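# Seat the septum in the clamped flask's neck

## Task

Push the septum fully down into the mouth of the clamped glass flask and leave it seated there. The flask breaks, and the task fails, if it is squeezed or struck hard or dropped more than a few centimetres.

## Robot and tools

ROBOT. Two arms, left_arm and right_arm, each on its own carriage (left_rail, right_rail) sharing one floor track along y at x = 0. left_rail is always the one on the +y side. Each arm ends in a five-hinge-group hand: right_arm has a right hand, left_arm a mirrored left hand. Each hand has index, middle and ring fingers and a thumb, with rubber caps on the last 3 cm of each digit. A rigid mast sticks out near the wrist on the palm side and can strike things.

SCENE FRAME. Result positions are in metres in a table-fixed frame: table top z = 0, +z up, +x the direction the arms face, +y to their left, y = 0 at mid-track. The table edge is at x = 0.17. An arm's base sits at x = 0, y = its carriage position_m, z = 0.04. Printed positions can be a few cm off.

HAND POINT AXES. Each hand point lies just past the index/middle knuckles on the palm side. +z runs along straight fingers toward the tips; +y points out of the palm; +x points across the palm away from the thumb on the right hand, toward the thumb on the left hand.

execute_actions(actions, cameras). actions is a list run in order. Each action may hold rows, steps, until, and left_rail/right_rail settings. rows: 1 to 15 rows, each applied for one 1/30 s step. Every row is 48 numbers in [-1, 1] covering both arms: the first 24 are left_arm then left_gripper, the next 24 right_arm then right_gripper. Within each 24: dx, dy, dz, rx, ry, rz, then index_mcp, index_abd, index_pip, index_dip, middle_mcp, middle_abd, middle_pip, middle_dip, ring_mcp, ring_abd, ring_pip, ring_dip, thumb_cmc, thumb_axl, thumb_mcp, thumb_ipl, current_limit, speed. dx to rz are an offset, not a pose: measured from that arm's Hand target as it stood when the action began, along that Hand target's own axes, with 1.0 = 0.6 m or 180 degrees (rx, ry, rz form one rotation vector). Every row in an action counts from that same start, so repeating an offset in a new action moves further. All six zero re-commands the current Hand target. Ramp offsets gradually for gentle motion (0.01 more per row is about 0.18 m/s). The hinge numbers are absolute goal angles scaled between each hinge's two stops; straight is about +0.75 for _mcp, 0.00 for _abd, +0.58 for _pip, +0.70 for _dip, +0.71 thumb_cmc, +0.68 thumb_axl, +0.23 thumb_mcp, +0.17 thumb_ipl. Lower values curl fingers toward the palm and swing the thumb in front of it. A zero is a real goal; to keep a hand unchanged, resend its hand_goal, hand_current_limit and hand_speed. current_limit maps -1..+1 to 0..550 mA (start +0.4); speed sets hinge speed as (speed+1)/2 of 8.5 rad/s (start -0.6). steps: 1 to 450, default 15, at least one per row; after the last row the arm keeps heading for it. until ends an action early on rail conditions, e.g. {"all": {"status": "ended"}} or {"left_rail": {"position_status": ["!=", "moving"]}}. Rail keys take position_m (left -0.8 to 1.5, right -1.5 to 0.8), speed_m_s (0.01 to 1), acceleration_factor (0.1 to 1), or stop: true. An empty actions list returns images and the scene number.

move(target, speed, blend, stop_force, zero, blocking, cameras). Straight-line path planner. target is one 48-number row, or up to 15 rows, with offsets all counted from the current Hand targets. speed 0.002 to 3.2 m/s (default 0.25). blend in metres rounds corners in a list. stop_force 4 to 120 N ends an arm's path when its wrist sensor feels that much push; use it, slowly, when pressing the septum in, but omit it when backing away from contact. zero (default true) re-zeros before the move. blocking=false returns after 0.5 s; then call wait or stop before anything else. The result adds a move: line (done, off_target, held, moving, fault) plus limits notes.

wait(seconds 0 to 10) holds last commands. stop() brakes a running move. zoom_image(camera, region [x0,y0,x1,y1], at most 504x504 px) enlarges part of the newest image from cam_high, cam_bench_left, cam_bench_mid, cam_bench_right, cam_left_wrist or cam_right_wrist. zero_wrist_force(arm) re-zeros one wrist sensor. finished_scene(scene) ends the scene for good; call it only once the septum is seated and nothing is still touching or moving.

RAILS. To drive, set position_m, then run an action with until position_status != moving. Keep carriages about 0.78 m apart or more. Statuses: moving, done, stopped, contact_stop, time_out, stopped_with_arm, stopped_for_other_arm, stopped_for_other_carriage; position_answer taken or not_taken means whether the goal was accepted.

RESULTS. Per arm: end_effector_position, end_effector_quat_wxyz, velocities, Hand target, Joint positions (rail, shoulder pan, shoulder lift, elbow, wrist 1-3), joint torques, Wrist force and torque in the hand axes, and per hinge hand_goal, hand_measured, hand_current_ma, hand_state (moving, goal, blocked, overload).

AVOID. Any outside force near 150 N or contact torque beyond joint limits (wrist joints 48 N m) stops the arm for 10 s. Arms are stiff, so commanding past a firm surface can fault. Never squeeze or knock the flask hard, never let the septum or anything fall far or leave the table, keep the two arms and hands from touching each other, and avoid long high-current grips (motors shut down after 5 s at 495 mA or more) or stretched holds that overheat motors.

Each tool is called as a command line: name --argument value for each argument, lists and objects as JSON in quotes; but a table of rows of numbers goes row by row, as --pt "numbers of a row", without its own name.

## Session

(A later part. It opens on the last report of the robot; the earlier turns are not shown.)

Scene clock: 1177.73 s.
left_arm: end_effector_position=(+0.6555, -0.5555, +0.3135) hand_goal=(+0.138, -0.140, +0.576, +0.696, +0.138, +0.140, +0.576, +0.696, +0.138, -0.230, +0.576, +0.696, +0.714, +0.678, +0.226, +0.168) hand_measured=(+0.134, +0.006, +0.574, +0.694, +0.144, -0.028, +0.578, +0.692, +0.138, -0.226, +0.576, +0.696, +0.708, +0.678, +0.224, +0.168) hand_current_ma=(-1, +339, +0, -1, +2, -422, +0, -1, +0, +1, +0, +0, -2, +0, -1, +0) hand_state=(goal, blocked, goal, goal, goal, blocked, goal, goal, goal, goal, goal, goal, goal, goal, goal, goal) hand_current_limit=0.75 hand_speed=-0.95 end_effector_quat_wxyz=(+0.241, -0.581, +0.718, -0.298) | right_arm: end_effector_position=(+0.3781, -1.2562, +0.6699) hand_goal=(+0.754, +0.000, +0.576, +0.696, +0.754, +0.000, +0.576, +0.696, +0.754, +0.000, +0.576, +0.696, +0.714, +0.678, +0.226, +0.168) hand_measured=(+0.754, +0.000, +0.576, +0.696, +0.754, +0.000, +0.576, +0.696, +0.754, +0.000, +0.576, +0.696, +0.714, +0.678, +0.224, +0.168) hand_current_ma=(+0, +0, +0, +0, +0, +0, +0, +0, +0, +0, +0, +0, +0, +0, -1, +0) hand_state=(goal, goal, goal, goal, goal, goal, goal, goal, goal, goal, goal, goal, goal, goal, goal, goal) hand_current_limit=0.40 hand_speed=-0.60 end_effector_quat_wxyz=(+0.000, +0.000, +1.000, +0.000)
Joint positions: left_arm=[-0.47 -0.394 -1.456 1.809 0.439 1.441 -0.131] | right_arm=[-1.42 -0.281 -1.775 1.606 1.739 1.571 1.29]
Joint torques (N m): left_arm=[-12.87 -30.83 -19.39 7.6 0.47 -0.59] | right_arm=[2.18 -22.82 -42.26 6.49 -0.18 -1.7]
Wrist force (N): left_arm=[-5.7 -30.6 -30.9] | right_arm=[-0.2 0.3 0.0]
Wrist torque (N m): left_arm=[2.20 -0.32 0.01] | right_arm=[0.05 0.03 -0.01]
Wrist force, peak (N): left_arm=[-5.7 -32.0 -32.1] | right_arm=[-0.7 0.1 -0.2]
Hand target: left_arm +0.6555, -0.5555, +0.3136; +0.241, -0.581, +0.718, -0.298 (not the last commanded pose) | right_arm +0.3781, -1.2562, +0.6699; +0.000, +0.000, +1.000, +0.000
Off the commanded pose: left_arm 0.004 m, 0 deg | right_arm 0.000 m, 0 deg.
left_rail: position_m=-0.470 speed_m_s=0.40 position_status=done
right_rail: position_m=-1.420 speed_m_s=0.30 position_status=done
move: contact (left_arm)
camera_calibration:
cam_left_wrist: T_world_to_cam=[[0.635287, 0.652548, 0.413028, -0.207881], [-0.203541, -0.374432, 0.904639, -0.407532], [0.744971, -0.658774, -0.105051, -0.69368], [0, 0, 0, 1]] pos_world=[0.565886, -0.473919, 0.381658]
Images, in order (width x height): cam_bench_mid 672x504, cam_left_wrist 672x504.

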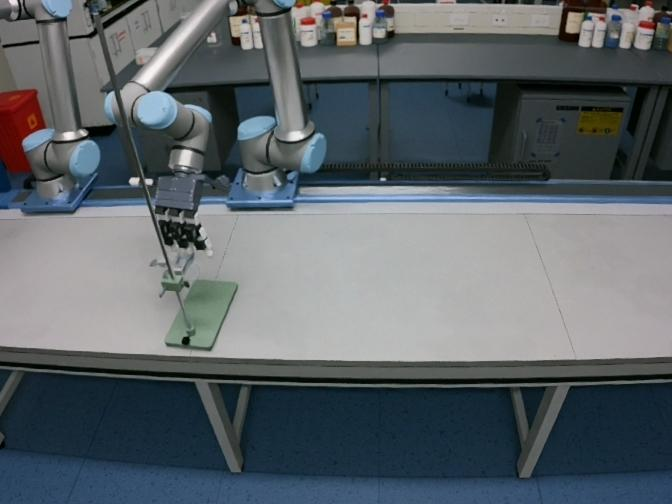

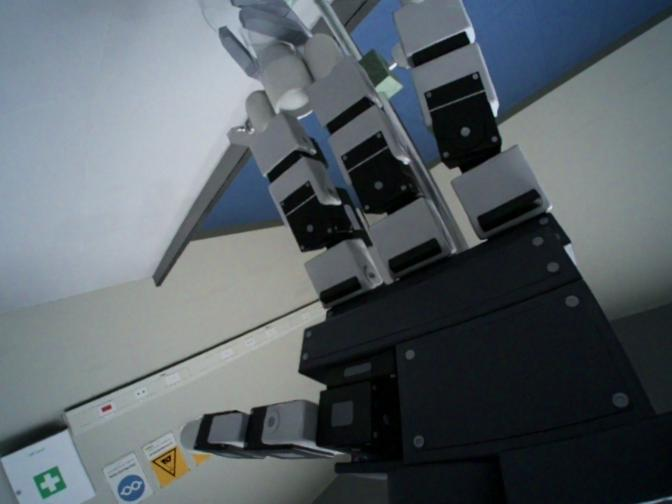

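move --target '[-0.0003,0.005,0.005,0,0,0, 0.1376,-0.14,0.576,0.696, 0.1376,0.14,0.576,0.696, 0.1376,-0.23,0.576,0.696, 0.714,0.678,0.226,0.168, 0.75,-0.95, 0,0,0,0,0,0, 0.754,0,0.576,0.696, 0.754,0,0.576,0.696, 0.754,0,0.576,0.696, 0.714,0.678,0.226,0.168, 0.4,-0.6]' --speed 0.004 --stop_force 52 --zero false

move --target '[0,0.005,0.005,0,0,0, 0.1376,-0.14,0.576,0.696, 0.1376,0.14,0.576,0.696, 0.1376,-0.23,0.576,0.696, 0.714,0.678,0.226,0.168, 0.75,-0.95, 0,0,0,0,0,0, 0.754,0,0.576,0.696, 0.754,0,0.576,0.696, 0.754,0,0.576,0.696, 0.714,0.678,0.226,0.168, 0.4,-0.6]' --speed 0.004 --stop_force 60 --zero false --cameras '["cam_left_wrist","cam_bench_mid","cam_bench_right"]'

zoom_image --camera "cam_left_wrist" --region '[230, 15, 350, 115]'

zoom_image --camera "cam_bench_mid" --region '[155, 215, 215, 275]'

Scene clock: 1192.03 s.
left_arm: end_effector_position=(+0.6555, -0.5555, +0.3131) hand_goal=(+0.138, -0.140, +0.576, +0.696, +0.138, +0.140, +0.576, +0.696, +0.138, -0.230, +0.576, +0.696, +0.714, +0.678, +0.226, +0.168) hand_measured=(+0.134, +0.006, +0.574, +0.694, +0.144, -0.028, +0.578, +0.692, +0.138, -0.226, +0.576, +0.696, +0.708, +0.678, +0.224, +0.168) hand_current_ma=(-2, +338, +0, -1, +2, -422, +0, -1, +0, +1, +0, +0, -2, +0, -1, +0) hand_state=(goal, blocked, goal, goal, goal, blocked, goal, goal, goal, goal, goal, goal, goal, goal, goal, goal) hand_current_limit=0.75 hand_speed=-0.95 end_effector_quat_wxyz=(+0.241, -0.581, +0.718, -0.298) | right_arm: end_effector_position=(+0.3781, -1.2562, +0.6699) hand_goal=(+0.754, +0.000, +0.576, +0.696, +0.754, +0.000, +0.576, +0.696, +0.754, +0.000, +0.576, +0.696, +0.714, +0.678, +0.226, +0.168) hand_measured=(+0.754, +0.000, +0.576, +0.696, +0.754, +0.000, +0.576, +0.696, +0.754, +0.000, +0.576, +0.696, +0.714, +0.678, +0.224, +0.168) hand_current_ma=(+0, +0, +0, +0, +0, +0, +0, +0, +0, +0, +0, +0, +0, +0, -1, +0) hand_state=(goal, goal, goal, goal, goal, goal, goal, goal, goal, goal, goal, goal, goal, goal, goal, goal) hand_current_limit=0.40 hand_speed=-0.60 end_effector_quat_wxyz=(+0.000, +0.000, +1.000, +0.000)
Joint positions: left_arm=[-0.47 -0.394 -1.456 1.81 0.438 1.441 -0.131] | right_arm=[-1.42 -0.281 -1.775 1.606 1.739 1.571 1.29]
Joint torques (N m): left_arm=[-1.04 -24.44 -14.34 8.22 1.85 1.62] | right_arm=[0.13 -22.85 -42.21 6.49 -0.41 -1.77]
Wrist force (N): left_arm=[-5.5 -37.0 -36.9] | right_arm=[-0.1 0.1 -0.1]
Wrist torque (N m): left_arm=[2.54 -0.36 0.04] | right_arm=[0.02 0.01 -0.01]
Wrist force, peak (N): left_arm=[-5.8 -38.4 -38.3] | right_arm=[-0.4 0.3 -0.5]
Hand target: left_arm +0.6555, -0.5555, +0.3131; +0.241, -0.581, +0.718, -0.298 (not the last commanded pose) | right_arm +0.3781, -1.2562, +0.6699; +0.000, +0.000, +1.000, +0.000
Off the commanded pose: left_arm 0.004 m, 0 deg | right_arm 0.000 m, 0 deg.
left_rail: position_m=-0.470 speed_m_s=0.40 position_status=done
right_rail: position_m=-1.420 speed_m_s=0.30 position_status=done
move: contact (left_arm)

Scene clock: 1193.43 s.
left_arm: end_effector_position=(+0.6556, -0.5555, +0.3127) hand_goal=(+0.138, -0.140, +0.576, +0.696, +0.138, +0.140, +0.576, +0.696, +0.138, -0.230, +0.576, +0.696, +0.714, +0.678, +0.226, +0.168) hand_measured=(+0.132, +0.006, +0.574, +0.694, +0.142, -0.028, +0.578, +0.690, +0.138, -0.226, +0.576, +0.696, +0.708, +0.678, +0.224, +0.168) hand_current_ma=(-2, +336, -1, -1, +2, -422, +0, -2, +0, +1, +0, +0, -2, +0, -1, +0) hand_state=(goal, blocked, goal, goal, goal, blocked, goal, goal, goal, goal, goal, goal, goal, goal, goal, goal) hand_current_limit=0.75 hand_speed=-0.95 end_effector_quat_wxyz=(+0.241, -0.581, +0.717, -0.299) | right_arm: end_effector_position=(+0.3781, -1.2562, +0.6699) hand_goal=(+0.754, +0.000, +0.576, +0.696, +0.754, +0.000, +0.576, +0.696, +0.754, +0.000, +0.576, +0.696, +0.714, +0.678, +0.226, +0.168) hand_measured=(+0.754, +0.000, +0.576, +0.696, +0.754, +0.000, +0.576, +0.696, +0.754, +0.000, +0.576, +0.696, +0.714, +0.678, +0.224, +0.168) hand_current_ma=(+0, +0, +0, +0, +0, +0, +0, +0, +0, +0, +0, +0, +0, +0, -1, +0) hand_state=(goal, goal, goal, goal, goal, goal, goal, goal, goal, goal, goal, goal, goal, goal, goal, goal) hand_current_limit=0.40 hand_speed=-0.60 end_effector_quat_wxyz=(+0.000, +0.000, +1.000, +0.000)
Joint positions: left_arm=[-0.47 -0.394 -1.456 1.81 0.437 1.441 -0.131] | right_arm=[-1.42 -0.281 -1.775 1.606 1.739 1.571 1.29]
Joint torques (N m): left_arm=[-2.44 -20.43 -9.39 8.93 1.83 1.45] | right_arm=[1.01 -23.71 -41.41 6.5 -0.37 -1.95]
Wrist force (N): left_arm=[-5.5 -42.5 -42.3] | right_arm=[-0.2 0.2 -0.1]
Wrist torque (N m): left_arm=[2.88 -0.36 0.05] | right_arm=[0.03 0.03 -0.02]
Wrist force, peak (N): left_arm=[-5.6 -43.8 -43.8] | right_arm=[-0.4 0.4 -0.2]
Hand target: left_arm +0.6556, -0.5555, +0.3127; +0.241, -0.581, +0.717, -0.299 (not the last commanded pose) | right_arm +0.3781, -1.2562, +0.6699; +0.000, +0.000, +1.000, +0.000
Off the commanded pose: left_arm 0.004 m, 0 deg | right_arm 0.000 m, 0 deg.
left_rail: position_m=-0.470 speed_m_s=0.40 position_status=done
right_rail: position_m=-1.420 speed_m_s=0.30 position_status=done
move: contact (left_arm)
camera_calibration:
cam_left_wrist: T_world_to_cam=[[0.635145, 0.652569, 0.413213, -0.207489], [-0.204026, -0.374232, 0.904613, -0.406337], [0.74496, -0.658866, -0.104551, -0.694002], [0, 0, 0, 1]] pos_world=[0.565886, -0.473918, 0.380757]
Images, in order (width x height): cam_bench_mid 672x504, cam_bench_right 672x504, cam_left_wrist 672x504.

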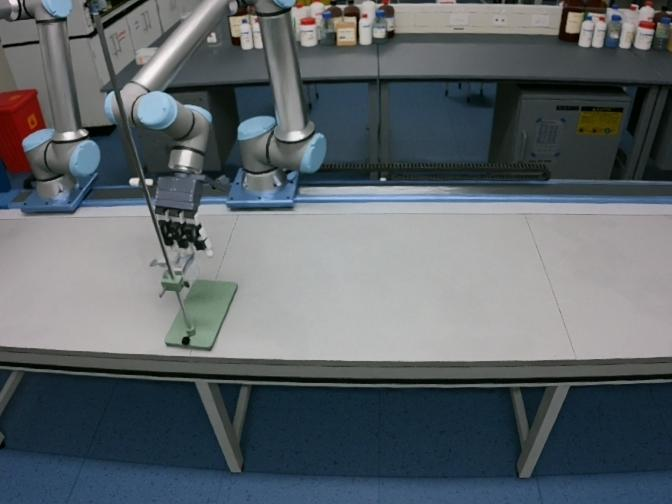

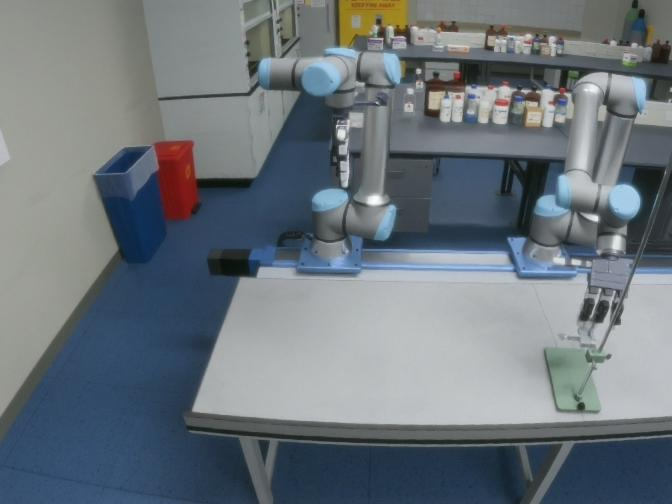

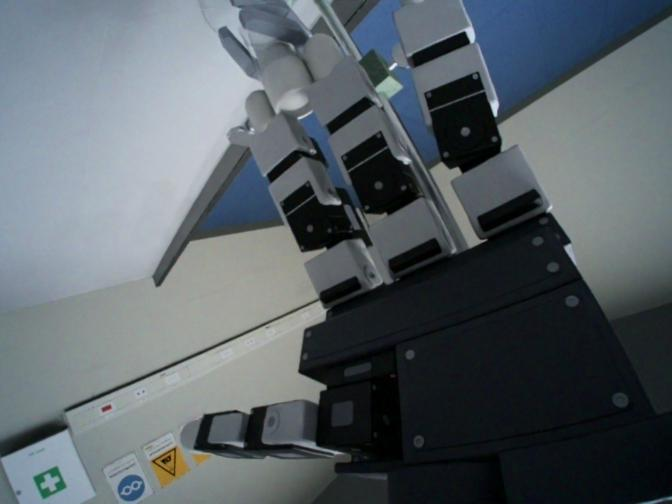

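Scaled by 4.200 from the camera's 672x504 image, which has a finer 960x720 frame.

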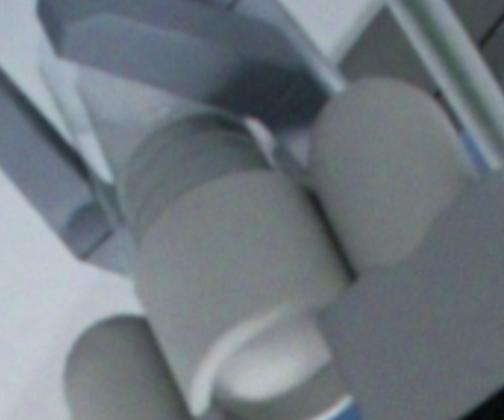

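Scaled by 8.400 from the camera's 672x504 image, which has a finer 960x720 frame.

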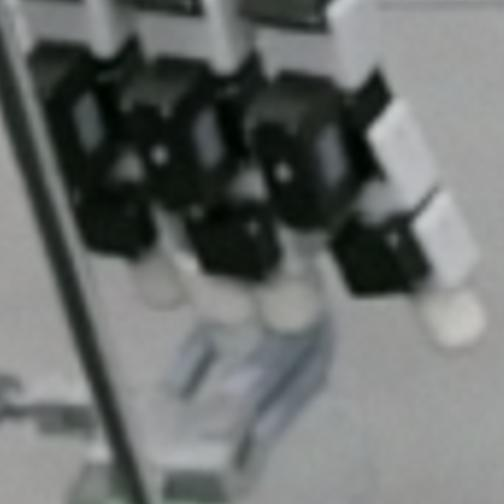

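move --target '[0,-0.00318,-0.00318,0,0,0, 0.1376,-0.14,0.576,0.696, 0.1376,0.14,0.576,0.696, 0.1376,-0.23,0.576,0.696, 0.714,0.678,0.226,0.168, 0.75,-0.95, 0,0,0,0,0,0, 0.754,0,0.576,0.696, 0.754,0,0.576,0.696, 0.754,0,0.576,0.696, 0.714,0.678,0.226,0.168, 0.4,-0.6]' --speed 0.01

Scene clock: 1199.43 s.
left_arm: end_effector_position=(+0.6555, -0.5555, +0.3151) hand_goal=(+0.138, -0.140, +0.576, +0.696, +0.138, +0.140, +0.576, +0.696, +0.138, -0.230, +0.576, +0.696, +0.714, +0.678, +0.226, +0.168) hand_measured=(+0.134, +0.006, +0.574, +0.694, +0.144, -0.028, +0.578, +0.692, +0.138, -0.226, +0.576, +0.696, +0.708, +0.678, +0.224, +0.168) hand_current_ma=(-1, +336, +0, +0, +3, -422, +0, -1, +0, +1, +0, +0, -2, +0, -1, +0) hand_state=(goal, blocked, goal, goal, goal, blocked, goal, goal, goal, goal, goal, goal, goal, goal, goal, goal) hand_current_limit=0.75 hand_speed=-0.95 end_effector_quat_wxyz=(+0.241, -0.581, +0.718, -0.298) | right_arm: end_effector_position=(+0.3781, -1.2562, +0.6699) hand_goal=(+0.754, +0.000, +0.576, +0.696, +0.754, +0.000, +0.576, +0.696, +0.754, +0.000, +0.576, +0.696, +0.714, +0.678, +0.226, +0.168) hand_measured=(+0.754, +0.000, +0.576, +0.696, +0.754, +0.000, +0.576, +0.696, +0.754, +0.000, +0.576, +0.696, +0.714, +0.678, +0.224, +0.168) hand_current_ma=(+0, +0, +0, +0, +0, +0, +0, +0, +0, +0, +0, +0, +0, +0, -1, +0) hand_state=(goal, goal, goal, goal, goal, goal, goal, goal, goal, goal, goal, goal, goal, goal, goal, goal) hand_current_limit=0.40 hand_speed=-0.60 end_effector_quat_wxyz=(+0.000, +0.000, +1.000, +0.000)
Joint positions: left_arm=[-0.47 -0.394 -1.457 1.807 0.441 1.441 -0.131] | right_arm=[-1.42 -0.281 -1.775 1.606 1.739 1.571 1.29]
Joint torques (N m): left_arm=[-0.9 -59.75 -43.59 5.52 2.12 1.16] | right_arm=[0.66 -23.81 -42.12 6.59 -0.19 -1.98]
Wrist force (N): left_arm=[-5.6 -4.7 -6.0] | right_arm=[-0.4 0.2 -0.2]
Wrist torque (N m): left_arm=[0.80 -0.25 -0.04] | right_arm=[0.05 0.05 -0.04]
Wrist force, peak (N): left_arm=[-5.7 -43.1 -42.8] | right_arm=[-0.6 0.4 0.1]
Hand target: left_arm +0.6556, -0.5555, +0.3154; +0.241, -0.581, +0.717, -0.299 | right_arm +0.3781, -1.2562, +0.6699; +0.000, +0.000, +1.000, +0.000
Off the commanded pose: left_arm 0.000 m, 0 deg | right_arm 0.000 m, 0 deg.
left_rail: position_m=-0.470 speed_m_s=0.40 position_status=done
right_rail: position_m=-1.420 speed_m_s=0.30 position_status=done
move: done

move --target '[-0.0015,-0.0005,-0.0005,0,0,0, 0.1376,-0.14,0.576,0.696, 0.1376,0.14,0.576,0.696, 0.1376,-0.23,0.576,0.696, 0.714,0.678,0.226,0.168, 0.75,-0.95, 0,0,0,0,0,0, 0.754,0,0.576,0.696, 0.754,0,0.576,0.696, 0.754,0,0.576,0.696, 0.714,0.678,0.226,0.168, 0.4,-0.6]' --speed 0.01

execute_actions --actions '[{"rows": [[0,0,0,0,0,0, 0.1376,0.02,0.576,0.696, 0.1376,-0.02,0.576,0.696, 0.1376,-0.23,0.576,0.696, 0.714,0.678,0.226,0.168, 0.75,-0.95, 0,0,0,0,0,0, 0.754,0,0.576,0.696, 0.754,0,0.576,0.696, 0.754,0,0.576,0.696, 0.714,0.678,0.226,0.168, 0.4,-0.6]], "steps": 50},{"rows": [[0,0,0,0,0,0, 0.1376,0.12,0.576,0.696, 0.1376,-0.12,0.576,0.696, 0.1376,-0.23,0.576,0.696, 0.714,0.678,0.226,0.168, 0.4,-0.95, 0,0,0,0,0,0, 0.754,0,0.576,0.696, 0.754,0,0.576,0.696, 0.754,0,0.576,0.696, 0.714,0.678,0.226,0.168, 0.4,-0.6]], "steps": 50},{"rows": [[0,0,0,0,0,0, 0.1376,0.20,0.576,0.696, 0.1376,-0.20,0.576,0.696, 0.1376,-0.23,0.576,0.696, 0.714,0.678,0.226,0.168, 0.4,-0.9, 0,0,0,0,0,0, 0.754,0,0.576,0.696, 0.754,0,0.576,0.696, 0.754,0,0.576,0.696, 0.714,0.678,0.226,0.168, 0.4,-0.6]], "steps": 25}]' --cameras '["cam_left_wrist"]'

zoom_image --camera "cam_left_wrist" --region '[210, 0, 350, 115]'

Scene clock: 1212.20 s.
left_arm: end_effector_position=(+0.6557, -0.5547, +0.3158) hand_goal=(+0.138, -0.140, +0.576, +0.696, +0.138, +0.140, +0.576, +0.696, +0.138, -0.230, +0.576, +0.696, +0.714, +0.678, +0.226, +0.168) hand_measured=(+0.134, +0.006, +0.574, +0.694, +0.144, -0.028, +0.578, +0.694, +0.138, -0.226, +0.576, +0.696, +0.708, +0.678, +0.224, +0.168) hand_current_ma=(-1, +336, +0, +0, +3, -422, +0, +0, +0, +1, +0, +0, -2, +0, -1, +0) hand_state=(goal, blocked, goal, goal, goal, blocked, goal, goal, goal, goal, goal, goal, goal, goal, goal, goal) hand_current_limit=0.75 hand_speed=-0.95 end_effector_quat_wxyz=(+0.241, -0.581, +0.718, -0.299) | right_arm: end_effector_position=(+0.3781, -1.2562, +0.6699) hand_goal=(+0.754, +0.000, +0.576, +0.696, +0.754, +0.000, +0.576, +0.696, +0.754, +0.000, +0.576, +0.696, +0.714, +0.678, +0.226, +0.168) hand_measured=(+0.754, +0.000, +0.576, +0.696, +0.754, +0.000, +0.576, +0.696, +0.754, +0.000, +0.576, +0.696, +0.714, +0.678, +0.224, +0.168) hand_current_ma=(+0, +0, +0, +0, +0, +0, +0, +0, +0, +0, +0, +0, +0, +0, -1, +0) hand_state=(goal, goal, goal, goal, goal, goal, goal, goal, goal, goal, goal, goal, goal, goal, goal, goal) hand_current_limit=0.40 hand_speed=-0.60 end_effector_quat_wxyz=(+0.000, +0.000, +1.000, +0.000)
Joint positions: left_arm=[-0.47 -0.393 -1.458 1.806 0.442 1.442 -0.13] | right_arm=[-1.42 -0.281 -1.775 1.606 1.739 1.571 1.29]
Joint torques (N m): left_arm=[11.38 -67.07 -52.51 4.31 3.29 1.71] | right_arm=[1.53 -22.48 -42.2 6.4 -0.29 -1.99]
Wrist force (N): left_arm=[-1.4 5.3 3.7] | right_arm=[-0.4 0.2 -0.1]
Wrist torque (N m): left_arm=[0.23 0.17 -0.36] | right_arm=[0.04 0.05 -0.03]
Wrist force, peak (N): left_arm=[-5.3 -3.9 -4.4] | right_arm=[-0.3 0.4 -0.7]
Hand target: left_arm +0.6558, -0.5546, +0.3158; +0.241, -0.581, +0.717, -0.299 | right_arm +0.3781, -1.2562, +0.6699; +0.000, +0.000, +1.000, +0.000
Off the commanded pose: left_arm 0.000 m, 0 deg | right_arm 0.000 m, 0 deg.
left_rail: position_m=-0.470 speed_m_s=0.40 position_status=done
right_rail: position_m=-1.420 speed_m_s=0.30 position_status=done
move: done

Scene clock: 1216.57 s.
left_arm: end_effector_position=(+0.6557, -0.5546, +0.3158) hand_goal=(+0.138, +0.200, +0.576, +0.696, +0.138, -0.200, +0.576, +0.696, +0.138, -0.230, +0.576, +0.696, +0.714, +0.678, +0.226, +0.168) hand_measured=(+0.134, +0.194, +0.574, +0.694, +0.140, -0.094, +0.578, +0.694, +0.138, -0.226, +0.576, +0.696, +0.708, +0.678, +0.224, +0.168) hand_current_ma=(-1, -2, +0, +0, +0, +201, +0, +0, +0, +1, +0, +0, -2, +0, -1, +0) hand_state=(goal, goal, goal, goal, goal, blocked, goal, goal, goal, goal, goal, goal, goal, goal, goal, goal) hand_current_limit=0.40 hand_speed=-0.90 end_effector_quat_wxyz=(+0.241, -0.581, +0.717, -0.299) | right_arm: end_effector_position=(+0.3781, -1.2562, +0.6699) hand_goal=(+0.754, +0.000, +0.576, +0.696, +0.754, +0.000, +0.576, +0.696, +0.754, +0.000, +0.576, +0.696, +0.714, +0.678, +0.226, +0.168) hand_measured=(+0.754, +0.000, +0.576, +0.696, +0.754, +0.000, +0.576, +0.696, +0.754, +0.000, +0.576, +0.696, +0.714, +0.678, +0.224, +0.168) hand_current_ma=(+0, +0, +0, +0, +0, +0, +0, +0, +0, +0, +0, +0, +0, +0, -1, +0) hand_state=(goal, goal, goal, goal, goal, goal, goal, goal, goal, goal, goal, goal, goal, goal, goal, goal) hand_current_limit=0.40 hand_speed=-0.60 end_effector_quat_wxyz=(+0.000, +0.000, +1.000, +0.000)
Joint positions: left_arm=[-0.47 -0.392 -1.458 1.806 0.442 1.442 -0.13] | right_arm=[-1.42 -0.281 -1.775 1.606 1.739 1.571 1.29]
Joint torques (N m): left_arm=[4.89 -44.33 -34.82 4.15 -0.94 1.38] | right_arm=[1.49 -23.21 -42.73 6.48 -0.34 -1.88]
Wrist force (N): left_arm=[1.1 -0.8 -2.9] | right_arm=[-0.4 -0.1 -0.1]
Wrist torque (N m): left_arm=[0.64 0.25 -0.32] | right_arm=[0.00 0.05 -0.03]
Wrist force, peak (N): left_arm=[-1.3 5.7 4.3] | right_arm=[-0.3 0.4 -0.6]
Hand target: left_arm +0.6558, -0.5546, +0.3158; +0.241, -0.581, +0.717, -0.299 | right_arm +0.3781, -1.2562, +0.6699; +0.000, +0.000, +1.000, +0.000
Off the commanded pose: left_arm 0.000 m, 0 deg | right_arm 0.000 m, 0 deg.
left_rail: position_m=-0.470 speed_m_s=0.40 position_status=done
right_rail: position_m=-1.420 speed_m_s=0.30 position_status=done
camera_calibration:
cam_left_wrist: T_world_to_cam=[[0.635114, 0.652596, 0.413218, -0.20939], [-0.204093, -0.374173, 0.904622, -0.408738], [0.744967, -0.658873, -0.104452, -0.693346], [0, 0, 0, 1]] pos_world=[0.566086, -0.473118, 0.383856]
Images, in order (width x height): cam_left_wrist 672x504.

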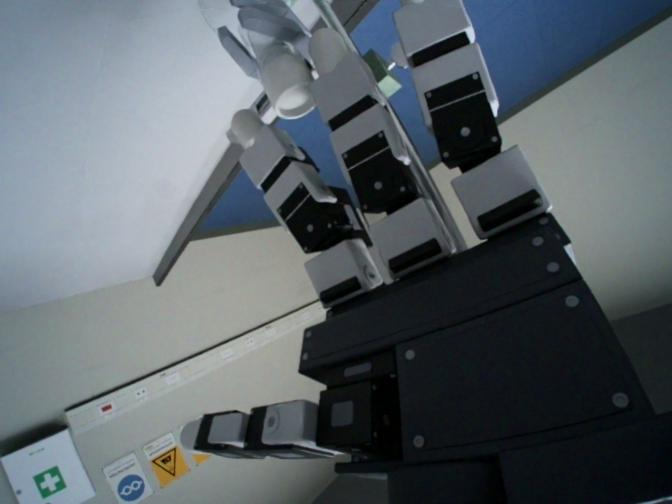

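Scaled by 3.600 from the camera's 672x504 image, which has a finer 960x720 frame.

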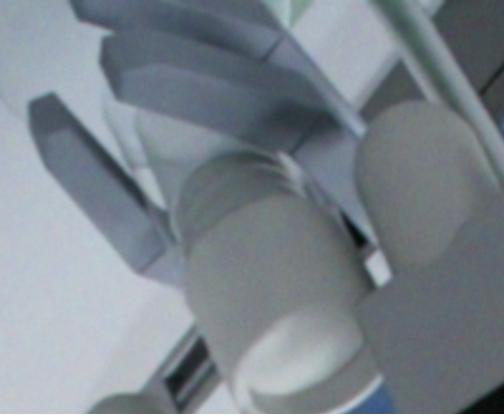

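execute_actions --actions '[{"rows": [[0,0,0,0,0,0, 0.1376,0.12,0.576,0.696, 0.1376,-0.09,0.576,0.696, 0.1376,-0.23,0.576,0.696, 0.714,0.678,0.226,0.168, 0.4,-0.9, 0,0,0,0,0,0, 0.754,0,0.576,0.696, 0.754,0,0.576,0.696, 0.754,0,0.576,0.696, 0.714,0.678,0.226,0.168, 0.4,-0.6]], "steps": 20}]'

move --target '[0,-0.00354,-0.00354,0,0,0, 0.1376,0.12,0.576,0.696, 0.1376,-0.09,0.576,0.696, 0.1376,-0.23,0.576,0.696, 0.714,0.678,0.226,0.168, 0.4,-0.9, 0,0,0,0,0,0, 0.754,0,0.576,0.696, 0.754,0,0.576,0.696, 0.754,0,0.576,0.696, 0.714,0.678,0.226,0.168, 0.4,-0.6]' --speed 0.01 --cameras '["cam_left_wrist"]'

zoom_image --camera "cam_left_wrist" --region '[210, 0, 350, 115]'

Scene clock: 1225.53 s.
left_arm: end_effector_position=(+0.6558, -0.5546, +0.3158) hand_goal=(+0.138, +0.120, +0.576, +0.696, +0.138, -0.090, +0.576, +0.696, +0.138, -0.230, +0.576, +0.696, +0.714, +0.678, +0.226, +0.168) hand_measured=(+0.134, +0.122, +0.574, +0.694, +0.140, -0.082, +0.578, +0.694, +0.138, -0.226, +0.576, +0.696, +0.708, +0.678, +0.224, +0.168) hand_current_ma=(-1, +0, +0, +0, +0, +3, +0, +0, +0, +1, +0, +0, -2, +0, -1, +0) hand_state=(goal, goal, goal, goal, goal, goal, goal, goal, goal, goal, goal, goal, goal, goal, goal, goal) hand_current_limit=0.40 hand_speed=-0.90 end_effector_quat_wxyz=(+0.241, -0.581, +0.717, -0.299) | right_arm: end_effector_position=(+0.3781, -1.2562, +0.6699) hand_goal=(+0.754, +0.000, +0.576, +0.696, +0.754, +0.000, +0.576, +0.696, +0.754, +0.000, +0.576, +0.696, +0.714, +0.678, +0.226, +0.168) hand_measured=(+0.754, +0.000, +0.576, +0.696, +0.754, +0.000, +0.576, +0.696, +0.754, +0.000, +0.576, +0.696, +0.714, +0.678, +0.224, +0.168) hand_current_ma=(+0, +0, +0, +0, +0, +0, +0, +0, +0, +0, +0, +0, +0, +0, -1, +0) hand_state=(goal, goal, goal, goal, goal, goal, goal, goal, goal, goal, goal, goal, goal, goal, goal, goal) hand_current_limit=0.40 hand_speed=-0.60 end_effector_quat_wxyz=(+0.000, +0.000, +1.000, +0.000)
Joint positions: left_arm=[-0.47 -0.392 -1.458 1.806 0.442 1.442 -0.13] | right_arm=[-1.42 -0.281 -1.775 1.606 1.739 1.571 1.29]
Joint torques (N m): left_arm=[1.51 -38.27 -35 4.01 -2.36 0.75] | right_arm=[1.96 -23.53 -42.36 6.57 -0.29 -1.99]
Wrist force (N): left_arm=[-1.6 -1.2 -2.9] | right_arm=[-0.3 0.4 0.1]
Wrist torque (N m): left_arm=[0.60 0.07 -0.30] | right_arm=[0.04 0.03 -0.02]
Wrist force, peak (N): left_arm=[-2.0 -1.0 -3.1] | right_arm=[-0.4 0.5 -0.5]
Hand target: left_arm +0.6558, -0.5546, +0.3158; +0.241, -0.581, +0.717, -0.299 | right_arm +0.3781, -1.2562, +0.6699; +0.000, +0.000, +1.000, +0.000
Off the commanded pose: left_arm 0.000 m, 0 deg | right_arm 0.000 m, 0 deg.
left_rail: position_m=-0.470 speed_m_s=0.40 position_status=done
right_rail: position_m=-1.420 speed_m_s=0.30 position_status=done

Scene clock: 1226.23 s.
left_arm: end_effector_position=(+0.6557, -0.5546, +0.3187) hand_goal=(+0.138, +0.120, +0.576, +0.696, +0.138, -0.090, +0.576, +0.696, +0.138, -0.230, +0.576, +0.696, +0.714, +0.678, +0.226, +0.168) hand_measured=(+0.134, +0.122, +0.574, +0.694, +0.140, -0.086, +0.578, +0.694, +0.138, -0.226, +0.576, +0.696, +0.708, +0.678, +0.224, +0.168) hand_current_ma=(-1, +0, +0, +0, +0, +1, +0, +0, +0, +1, +0, +0, -2, +0, -1, +0) hand_state=(goal, goal, goal, goal, goal, goal, goal, goal, goal, goal, goal, goal, goal, goal, goal, goal) hand_current_limit=0.40 hand_speed=-0.90 end_effector_quat_wxyz=(+0.241, -0.581, +0.717, -0.299) | right_arm: end_effector_position=(+0.3781, -1.2562, +0.6699) hand_goal=(+0.754, +0.000, +0.576, +0.696, +0.754, +0.000, +0.576, +0.696, +0.754, +0.000, +0.576, +0.696, +0.714, +0.678, +0.226, +0.168) hand_measured=(+0.754, +0.000, +0.576, +0.696, +0.754, +0.000, +0.576, +0.696, +0.754, +0.000, +0.576, +0.696, +0.714, +0.678, +0.224, +0.168) hand_current_ma=(+0, +0, +0, +0, +0, +0, +0, +0, +0, +0, +0, +0, +0, +0, -1, +0) hand_state=(goal, goal, goal, goal, goal, goal, goal, goal, goal, goal, goal, goal, goal, goal, goal, goal) hand_current_limit=0.40 hand_speed=-0.60 end_effector_quat_wxyz=(+0.000, +0.000, +1.000, +0.000)
Joint positions: left_arm=[-0.47 -0.392 -1.459 1.803 0.447 1.442 -0.13] | right_arm=[-1.42 -0.281 -1.775 1.606 1.739 1.571 1.29]
Joint torques (N m): left_arm=[-0.17 -64.25 -48.24 4.69 -2.42 0.8] | right_arm=[0.76 -22.67 -42.19 6.57 -0.18 -2.05]
Wrist force (N): left_arm=[-1.3 2.3 -0.2] | right_arm=[-0.1 0.2 -0.5]
Wrist torque (N m): left_arm=[0.48 0.09 -0.34] | right_arm=[0.08 0.03 0.00]
Wrist force, peak (N): left_arm=[-1.8 -1.0 -3.0] | right_arm=[-0.5 0.2 -0.4]
Hand target: left_arm +0.6557, -0.5546, +0.3188; +0.241, -0.581, +0.717, -0.299 | right_arm +0.3781, -1.2562, +0.6699; +0.000, +0.000, +1.000, +0.000
Off the commanded pose: left_arm 0.000 m, 0 deg | right_arm 0.000 m, 0 deg.
left_rail: position_m=-0.470 speed_m_s=0.40 position_status=done
right_rail: position_m=-1.420 speed_m_s=0.30 position_status=done
move: done
camera_calibration:
cam_left_wrist: T_world_to_cam=[[0.635145, 0.652569, 0.413213, -0.210617], [-0.204026, -0.374232, 0.904613, -0.411425], [0.74496, -0.658866, -0.104551, -0.692997], [0, 0, 0, 1]] pos_world=[0.566086, -0.473118, 0.386757]
Images, in order (width x height): cam_left_wrist 672x504.

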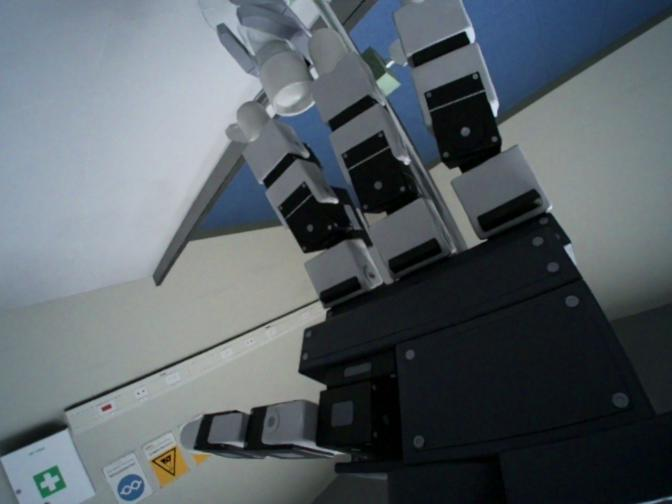

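Scaled by 3.600 from the camera's 672x504 image, which has a finer 960x720 frame.

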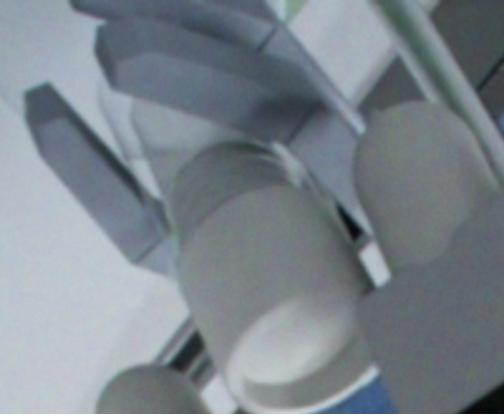

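move --target '[0,-0.0943,-0.0943,0,0,0, 0.1376,0.12,0.576,0.696, 0.1376,-0.09,0.576,0.696, 0.1376,-0.23,0.576,0.696, 0.714,0.678,0.226,0.168, 0.4,-0.9, 0,0,0,0,0,0, 0.754,0,0.576,0.696, 0.754,0,0.576,0.696, 0.754,0,0.576,0.696, 0.714,0.678,0.226,0.168, 0.4,-0.6]' --speed 0.06 --cameras '["cam_left_wrist","cam_bench_mid","cam_bench_right"]'

zoom_image --camera "cam_left_wrist" --region '[140, 0, 280, 120]'

zoom_image --camera "cam_bench_mid" --region '[155, 225, 205, 275]'

zoom_image --camera "cam_bench_right" --region '[560, 300, 620, 360]'

Scene clock: 1236.13 s.
left_arm: end_effector_position=(+0.6555, -0.5545, +0.3986) hand_goal=(+0.138, +0.120, +0.576, +0.696, +0.138, -0.090, +0.576, +0.696, +0.138, -0.230, +0.576, +0.696, +0.714, +0.678, +0.226, +0.168) hand_measured=(+0.134, +0.122, +0.574, +0.694, +0.140, -0.086, +0.578, +0.694, +0.138, -0.226, +0.576, +0.696, +0.708, +0.678, +0.224, +0.168) hand_current_ma=(-1, +0, +0, +0, +0, +1, +0, +0, +0, +1, +0, +0, -2, +0, -1, +0) hand_state=(goal, goal, goal, goal, goal, goal, goal, goal, goal, goal, goal, goal, goal, goal, goal, goal) hand_current_limit=0.40 hand_speed=-0.90 end_effector_quat_wxyz=(+0.241, -0.581, +0.717, -0.299) | right_arm: end_effector_position=(+0.3781, -1.2562, +0.6699) hand_goal=(+0.754, +0.000, +0.576, +0.696, +0.754, +0.000, +0.576, +0.696, +0.754, +0.000, +0.576, +0.696, +0.714, +0.678, +0.226, +0.168) hand_measured=(+0.754, +0.000, +0.576, +0.696, +0.754, +0.000, +0.576, +0.696, +0.754, +0.000, +0.576, +0.696, +0.714, +0.678, +0.224, +0.168) hand_current_ma=(+0, +0, +0, +0, +0, +0, +0, +0, +0, +0, +0, +0, +0, +0, -1, +0) hand_state=(goal, goal, goal, goal, goal, goal, goal, goal, goal, goal, goal, goal, goal, goal, goal, goal) hand_current_limit=0.40 hand_speed=-0.60 end_effector_quat_wxyz=(+0.000, +0.000, +1.000, +0.000)
Joint positions: left_arm=[-0.47 -0.392 -1.495 1.697 0.589 1.442 -0.13] | right_arm=[-1.42 -0.281 -1.775 1.606 1.739 1.571 1.29]
Joint torques (N m): left_arm=[0.15 -61.05 -52.03 4.17 -2.25 0.93] | right_arm=[1.55 -23.36 -42.29 6.43 -0.18 -2.03]
Wrist force (N): left_arm=[-1.6 2.3 0.0] | right_arm=[-0.4 0.2 -0.1]
Wrist torque (N m): left_arm=[0.48 0.15 -0.34] | right_arm=[0.03 0.06 -0.04]
Wrist force, peak (N): left_arm=[-1.6 2.6 0.5] | right_arm=[-0.5 0.5 0.1]
Hand target: left_arm +0.6555, -0.5545, +0.3988; +0.241, -0.581, +0.717, -0.299 | right_arm +0.3781, -1.2562, +0.6699; +0.000, +0.000, +1.000, +0.000
Off the commanded pose: left_arm 0.000 m, 0 deg | right_arm 0.000 m, 0 deg.
left_rail: position_m=-0.470 speed_m_s=0.40 position_status=done
right_rail: position_m=-1.420 speed_m_s=0.30 position_status=done
move: done
camera_calibration:
cam_left_wrist: T_world_to_cam=[[0.635145, 0.652569, 0.413213, -0.243612], [-0.204026, -0.374232, 0.904613, -0.483797], [0.74496, -0.658866, -0.104551, -0.684418], [0, 0, 0, 1]] pos_world=[0.565886, -0.473018, 0.466757]
Images, in order (width x height): cam_bench_mid 672x504, cam_bench_right 672x504, cam_left_wrist 672x504.

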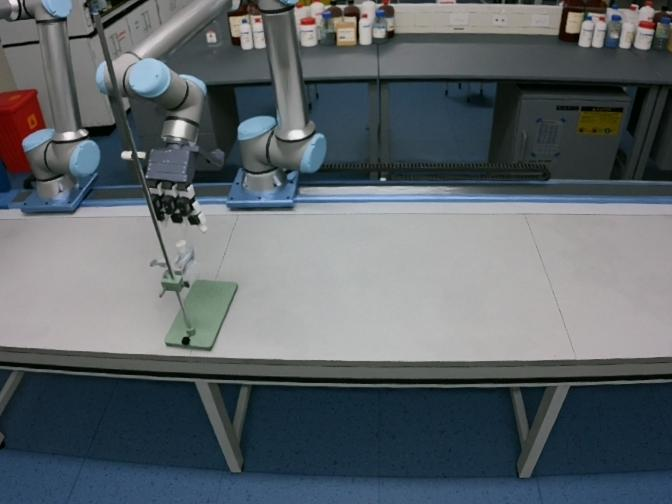

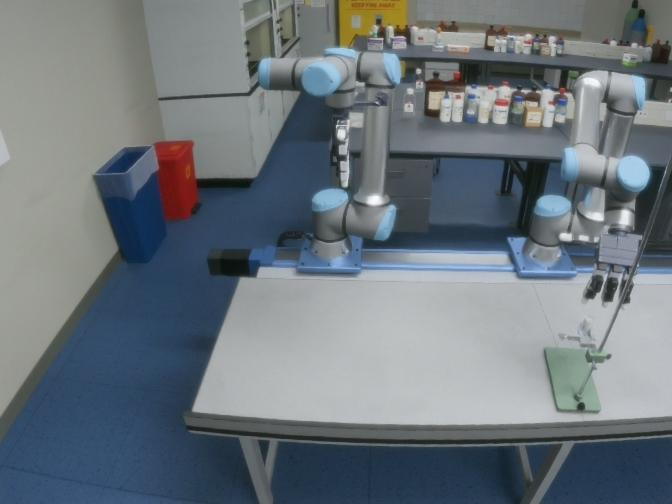

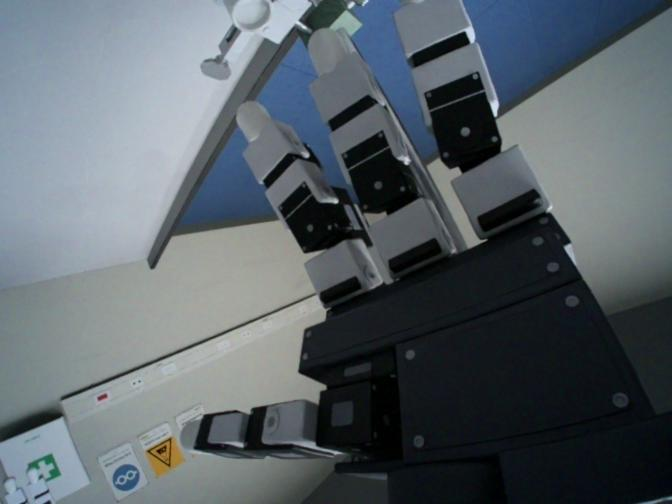

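Scaled by 3.600 from the camera's 672x504 image, which has a finer 960x720 frame.

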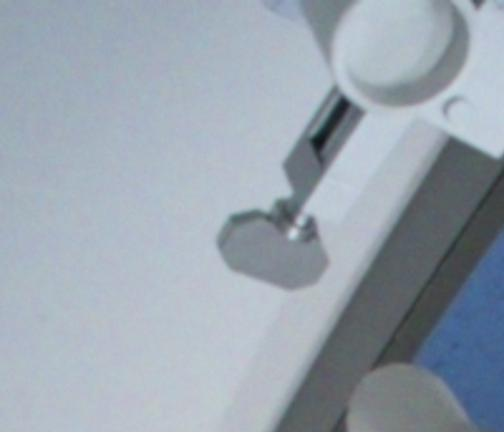

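Scaled by 10.080 from the camera's 672x504 image, which has a finer 960x720 frame.

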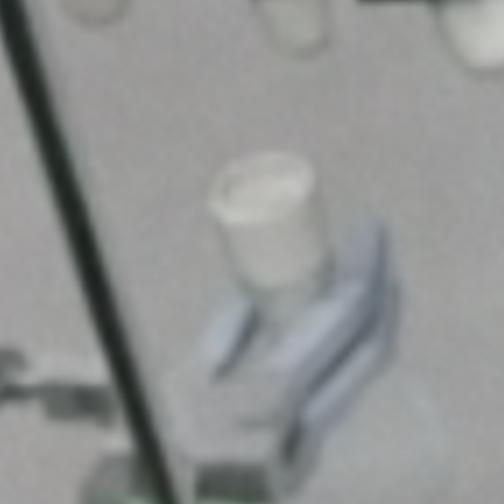

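Scaled by 8.400 from the camera's 672x504 image, which has a finer 960x720 frame.

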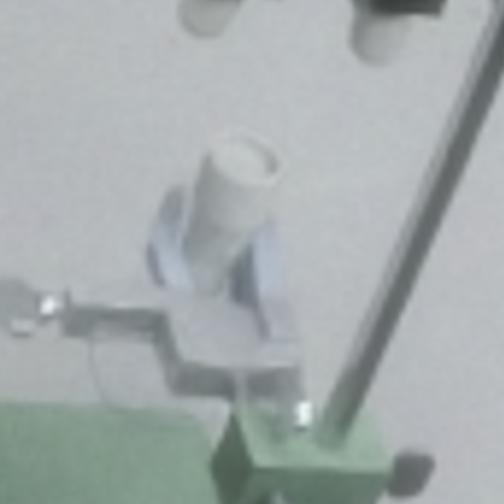

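move --target '[-0.1794,0.0395,-0.0418,0,0,0, 0.1376,0.12,0.576,0.696, 0.1376,-0.09,0.576,0.696, 0.1376,-0.23,0.576,0.696, 0.714,0.678,0.226,0.168, 0.4,-0.9, 0,0,0,0,0,0, 0.754,0,0.576,0.696, 0.754,0,0.576,0.696, 0.754,0,0.576,0.696, 0.714,0.678,0.226,0.168, 0.4,-0.6]' --speed 0.1 --cameras '["cam_left_wrist"]'

zoom_image --camera "cam_left_wrist" --region '[150, 50, 260, 160]'

Scene clock: 1245.40 s.
left_arm: end_effector_position=(+0.6442, -0.4422, +0.3997) hand_goal=(+0.138, +0.120, +0.576, +0.696, +0.138, -0.090, +0.576, +0.696, +0.138, -0.230, +0.576, +0.696, +0.714, +0.678, +0.226, +0.168) hand_measured=(+0.134, +0.122, +0.574, +0.694, +0.140, -0.086, +0.578, +0.694, +0.138, -0.226, +0.576, +0.696, +0.708, +0.678, +0.224, +0.168) hand_current_ma=(-1, +0, +0, +0, +0, +1, +0, +0, +0, +1, +0, +0, -2, +0, -1, +0) hand_state=(goal, goal, goal, goal, goal, goal, goal, goal, goal, goal, goal, goal, goal, goal, goal, goal) hand_current_limit=0.40 hand_speed=-0.90 end_effector_quat_wxyz=(+0.241, -0.581, +0.717, -0.299) | right_arm: end_effector_position=(+0.3781, -1.2562, +0.6699) hand_goal=(+0.754, +0.000, +0.576, +0.696, +0.754, +0.000, +0.576, +0.696, +0.754, +0.000, +0.576, +0.696, +0.714, +0.678, +0.226, +0.168) hand_measured=(+0.754, +0.000, +0.576, +0.696, +0.754, +0.000, +0.576, +0.696, +0.754, +0.000, +0.576, +0.696, +0.714, +0.678, +0.224, +0.168) hand_current_ma=(+0, +0, +0, +0, +0, +0, +0, +0, +0, +0, +0, +0, +0, +0, -1, +0) hand_state=(goal, goal, goal, goal, goal, goal, goal, goal, goal, goal, goal, goal, goal, goal, goal, goal) hand_current_limit=0.40 hand_speed=-0.60 end_effector_quat_wxyz=(+0.000, +0.000, +1.000, +0.000)
Joint positions: left_arm=[-0.47 -0.19 -1.51 1.71 0.583 1.585 0.013] | right_arm=[-1.42 -0.281 -1.775 1.606 1.739 1.571 1.29]
Joint torques (N m): left_arm=[7.72 -33.82 -51.18 4.51 3.3 2.25] | right_arm=[0.35 -22.48 -42.39 6.51 -0.01 -1.96]
Wrist force (N): left_arm=[-1.2 2.0 0.0] | right_arm=[-0.4 0.4 0.0]
Wrist torque (N m): left_arm=[0.43 0.10 -0.31] | right_arm=[0.05 0.05 -0.03]
Wrist force, peak (N): left_arm=[-1.6 2.7 0.2] | right_arm=[-0.4 0.4 -0.5]
Hand target: left_arm +0.6442, -0.4421, +0.3997; +0.241, -0.581, +0.717, -0.299 | right_arm +0.3781, -1.2562, +0.6699; +0.000, +0.000, +1.000, +0.000
Off the commanded pose: left_arm 0.000 m, 0 deg | right_arm 0.000 m, 0 deg.
left_rail: position_m=-0.470 speed_m_s=0.40 position_status=done
right_rail: position_m=-1.420 speed_m_s=0.30 position_status=done
move: done
camera_calibration:
cam_left_wrist: T_world_to_cam=[[0.635018, 0.65268, 0.413232, -0.309966], [-0.204051, -0.374212, 0.904615, -0.444981], [0.745061, -0.658767, -0.104451, -0.601898], [0, 0, 0, 1]] pos_world=[0.554486, -0.360718, 0.467756]
Images, in order (width x height): cam_left_wrist 672x504.

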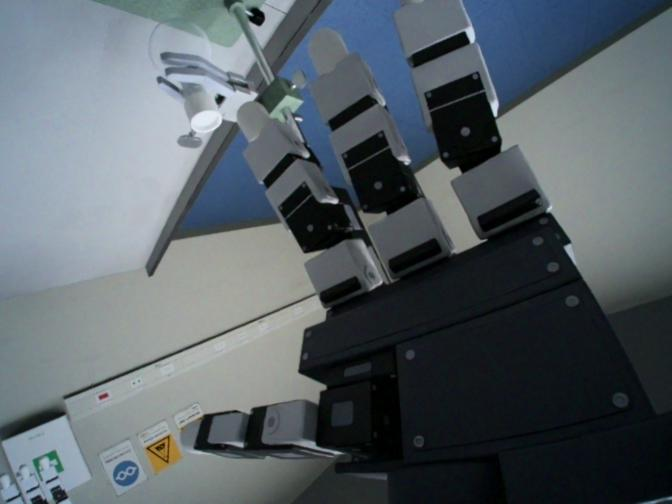

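Scaled by 4.582 from the camera's 672x504 image, which has a finer 960x720 frame.

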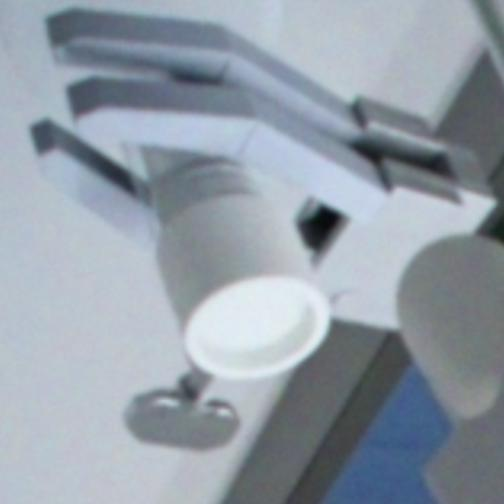

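move --target '[0,0.0825,0.0825,0,0,0, 0.1376,0.12,0.576,0.696, 0.1376,-0.09,0.576,0.696, 0.1376,-0.23,0.576,0.696, 0.714,0.678,0.226,0.168, 0.4,-0.9, 0,0,0,0,0,0, 0.754,0,0.576,0.696, 0.754,0,0.576,0.696, 0.754,0,0.576,0.696, 0.714,0.678,0.226,0.168, 0.4,-0.6]' --speed 0.06 --cameras '["cam_left_wrist"]'

zoom_image --camera "cam_left_wrist" --region '[130, 0, 260, 110]'

Scene clock: 1268.60 s.
left_arm: end_effector_position=(+0.6443, -0.4422, +0.3299) hand_goal=(+0.138, +0.120, +0.576, +0.696, +0.138, -0.090, +0.576, +0.696, +0.138, -0.230, +0.576, +0.696, +0.714, +0.678, +0.226, +0.168) hand_measured=(+0.134, +0.122, +0.574, +0.694, +0.140, -0.086, +0.578, +0.694, +0.138, -0.226, +0.576, +0.696, +0.708, +0.678, +0.224, +0.168) hand_current_ma=(-1, +0, +0, +0, +0, +1, +0, +0, +0, +1, +0, +0, -2, +0, -1, +0) hand_state=(goal, goal, goal, goal, goal, goal, goal, goal, goal, goal, goal, goal, goal, goal, goal, goal) hand_current_limit=0.40 hand_speed=-0.90 end_effector_quat_wxyz=(+0.241, -0.581, +0.717, -0.299) | right_arm: end_effector_position=(+0.3781, -1.2562, +0.6699) hand_goal=(+0.754, +0.000, +0.576, +0.696, +0.754, +0.000, +0.576, +0.696, +0.754, +0.000, +0.576, +0.696, +0.714, +0.678, +0.226, +0.168) hand_measured=(+0.754, +0.000, +0.576, +0.696, +0.754, +0.000, +0.576, +0.696, +0.754, +0.000, +0.576, +0.696, +0.714, +0.678, +0.224, +0.168) hand_current_ma=(+0, +0, +0, +0, +0, +0, +0, +0, +0, +0, +0, +0, +0, +0, -1, +0) hand_state=(goal, goal, goal, goal, goal, goal, goal, goal, goal, goal, goal, goal, goal, goal, goal, goal) hand_current_limit=0.40 hand_speed=-0.60 end_effector_quat_wxyz=(+0.000, +0.000, +1.000, +0.000)
Joint positions: left_arm=[-0.47 -0.19 -1.48 1.804 0.459 1.585 0.013] | right_arm=[-1.42 -0.281 -1.775 1.606 1.739 1.571 1.29]
Joint torques (N m): left_arm=[-10.01 -36.23 -35.36 -2.3 -1.01 -1.19] | right_arm=[1.55 -23.65 -42.22 6.63 -0.19 -1.98]
Wrist force (N): left_arm=[-1.0 2.1 -0.1] | right_arm=[-0.3 0.3 -0.2]
Wrist torque (N m): left_arm=[0.45 0.07 -0.31] | right_arm=[0.05 0.04 -0.02]
Wrist force, peak (N): left_arm=[-1.6 2.6 0.2] | right_arm=[-0.7 0.3 -0.1]
Hand target: left_arm +0.6444, -0.4421, +0.3297; +0.241, -0.581, +0.717, -0.299 | right_arm +0.3781, -1.2562, +0.6699; +0.000, +0.000, +1.000, +0.000
Off the commanded pose: left_arm 0.000 m, 0 deg | right_arm 0.000 m, 0 deg.
left_rail: position_m=-0.470 speed_m_s=0.40 position_status=done
right_rail: position_m=-1.420 speed_m_s=0.30 position_status=done
move: done
camera_calibration:
cam_left_wrist: T_world_to_cam=[[0.635145, 0.652569, 0.413213, -0.281418], [-0.204026, -0.374232, 0.904613, -0.381781], [0.74496, -0.658866, -0.104551, -0.609211], [0, 0, 0, 1]] pos_world=[0.554686, -0.360618, 0.397957]
Images, in order (width x height): cam_left_wrist 672x504.

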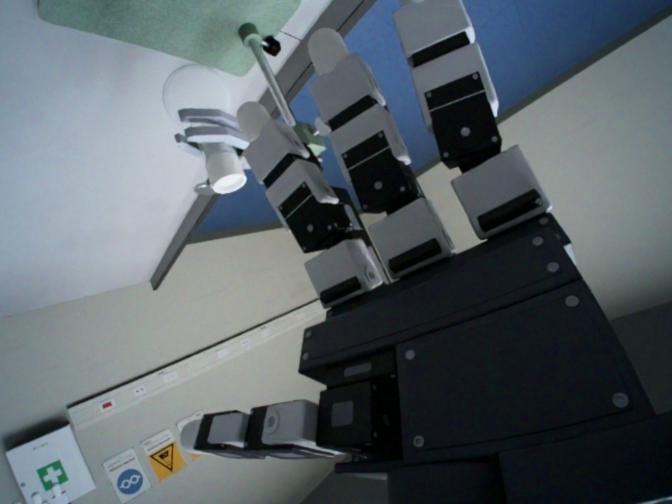

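Scaled by 3.877 from the camera's 672x504 image, which has a finer 960x720 frame.

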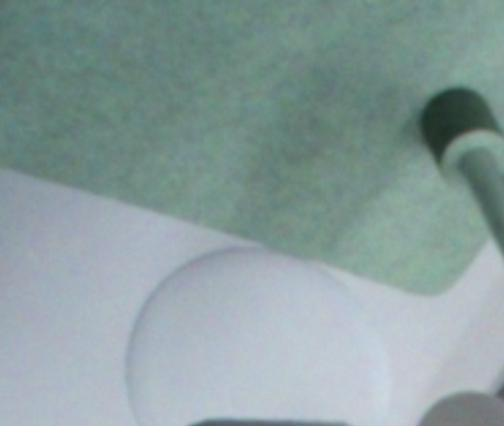

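zoom_image --camera "cam_left_wrist" --region '[165, 95, 265, 205]'

Scaled by 4.582 from the camera's 672x504 image, which has a finer 960x720 frame.

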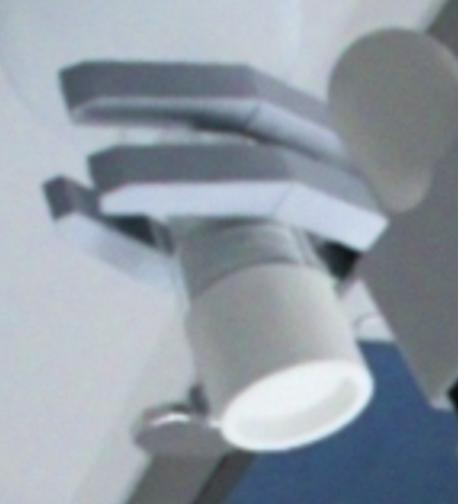

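finished_scene --scene 2

The scene is finished: the task was done.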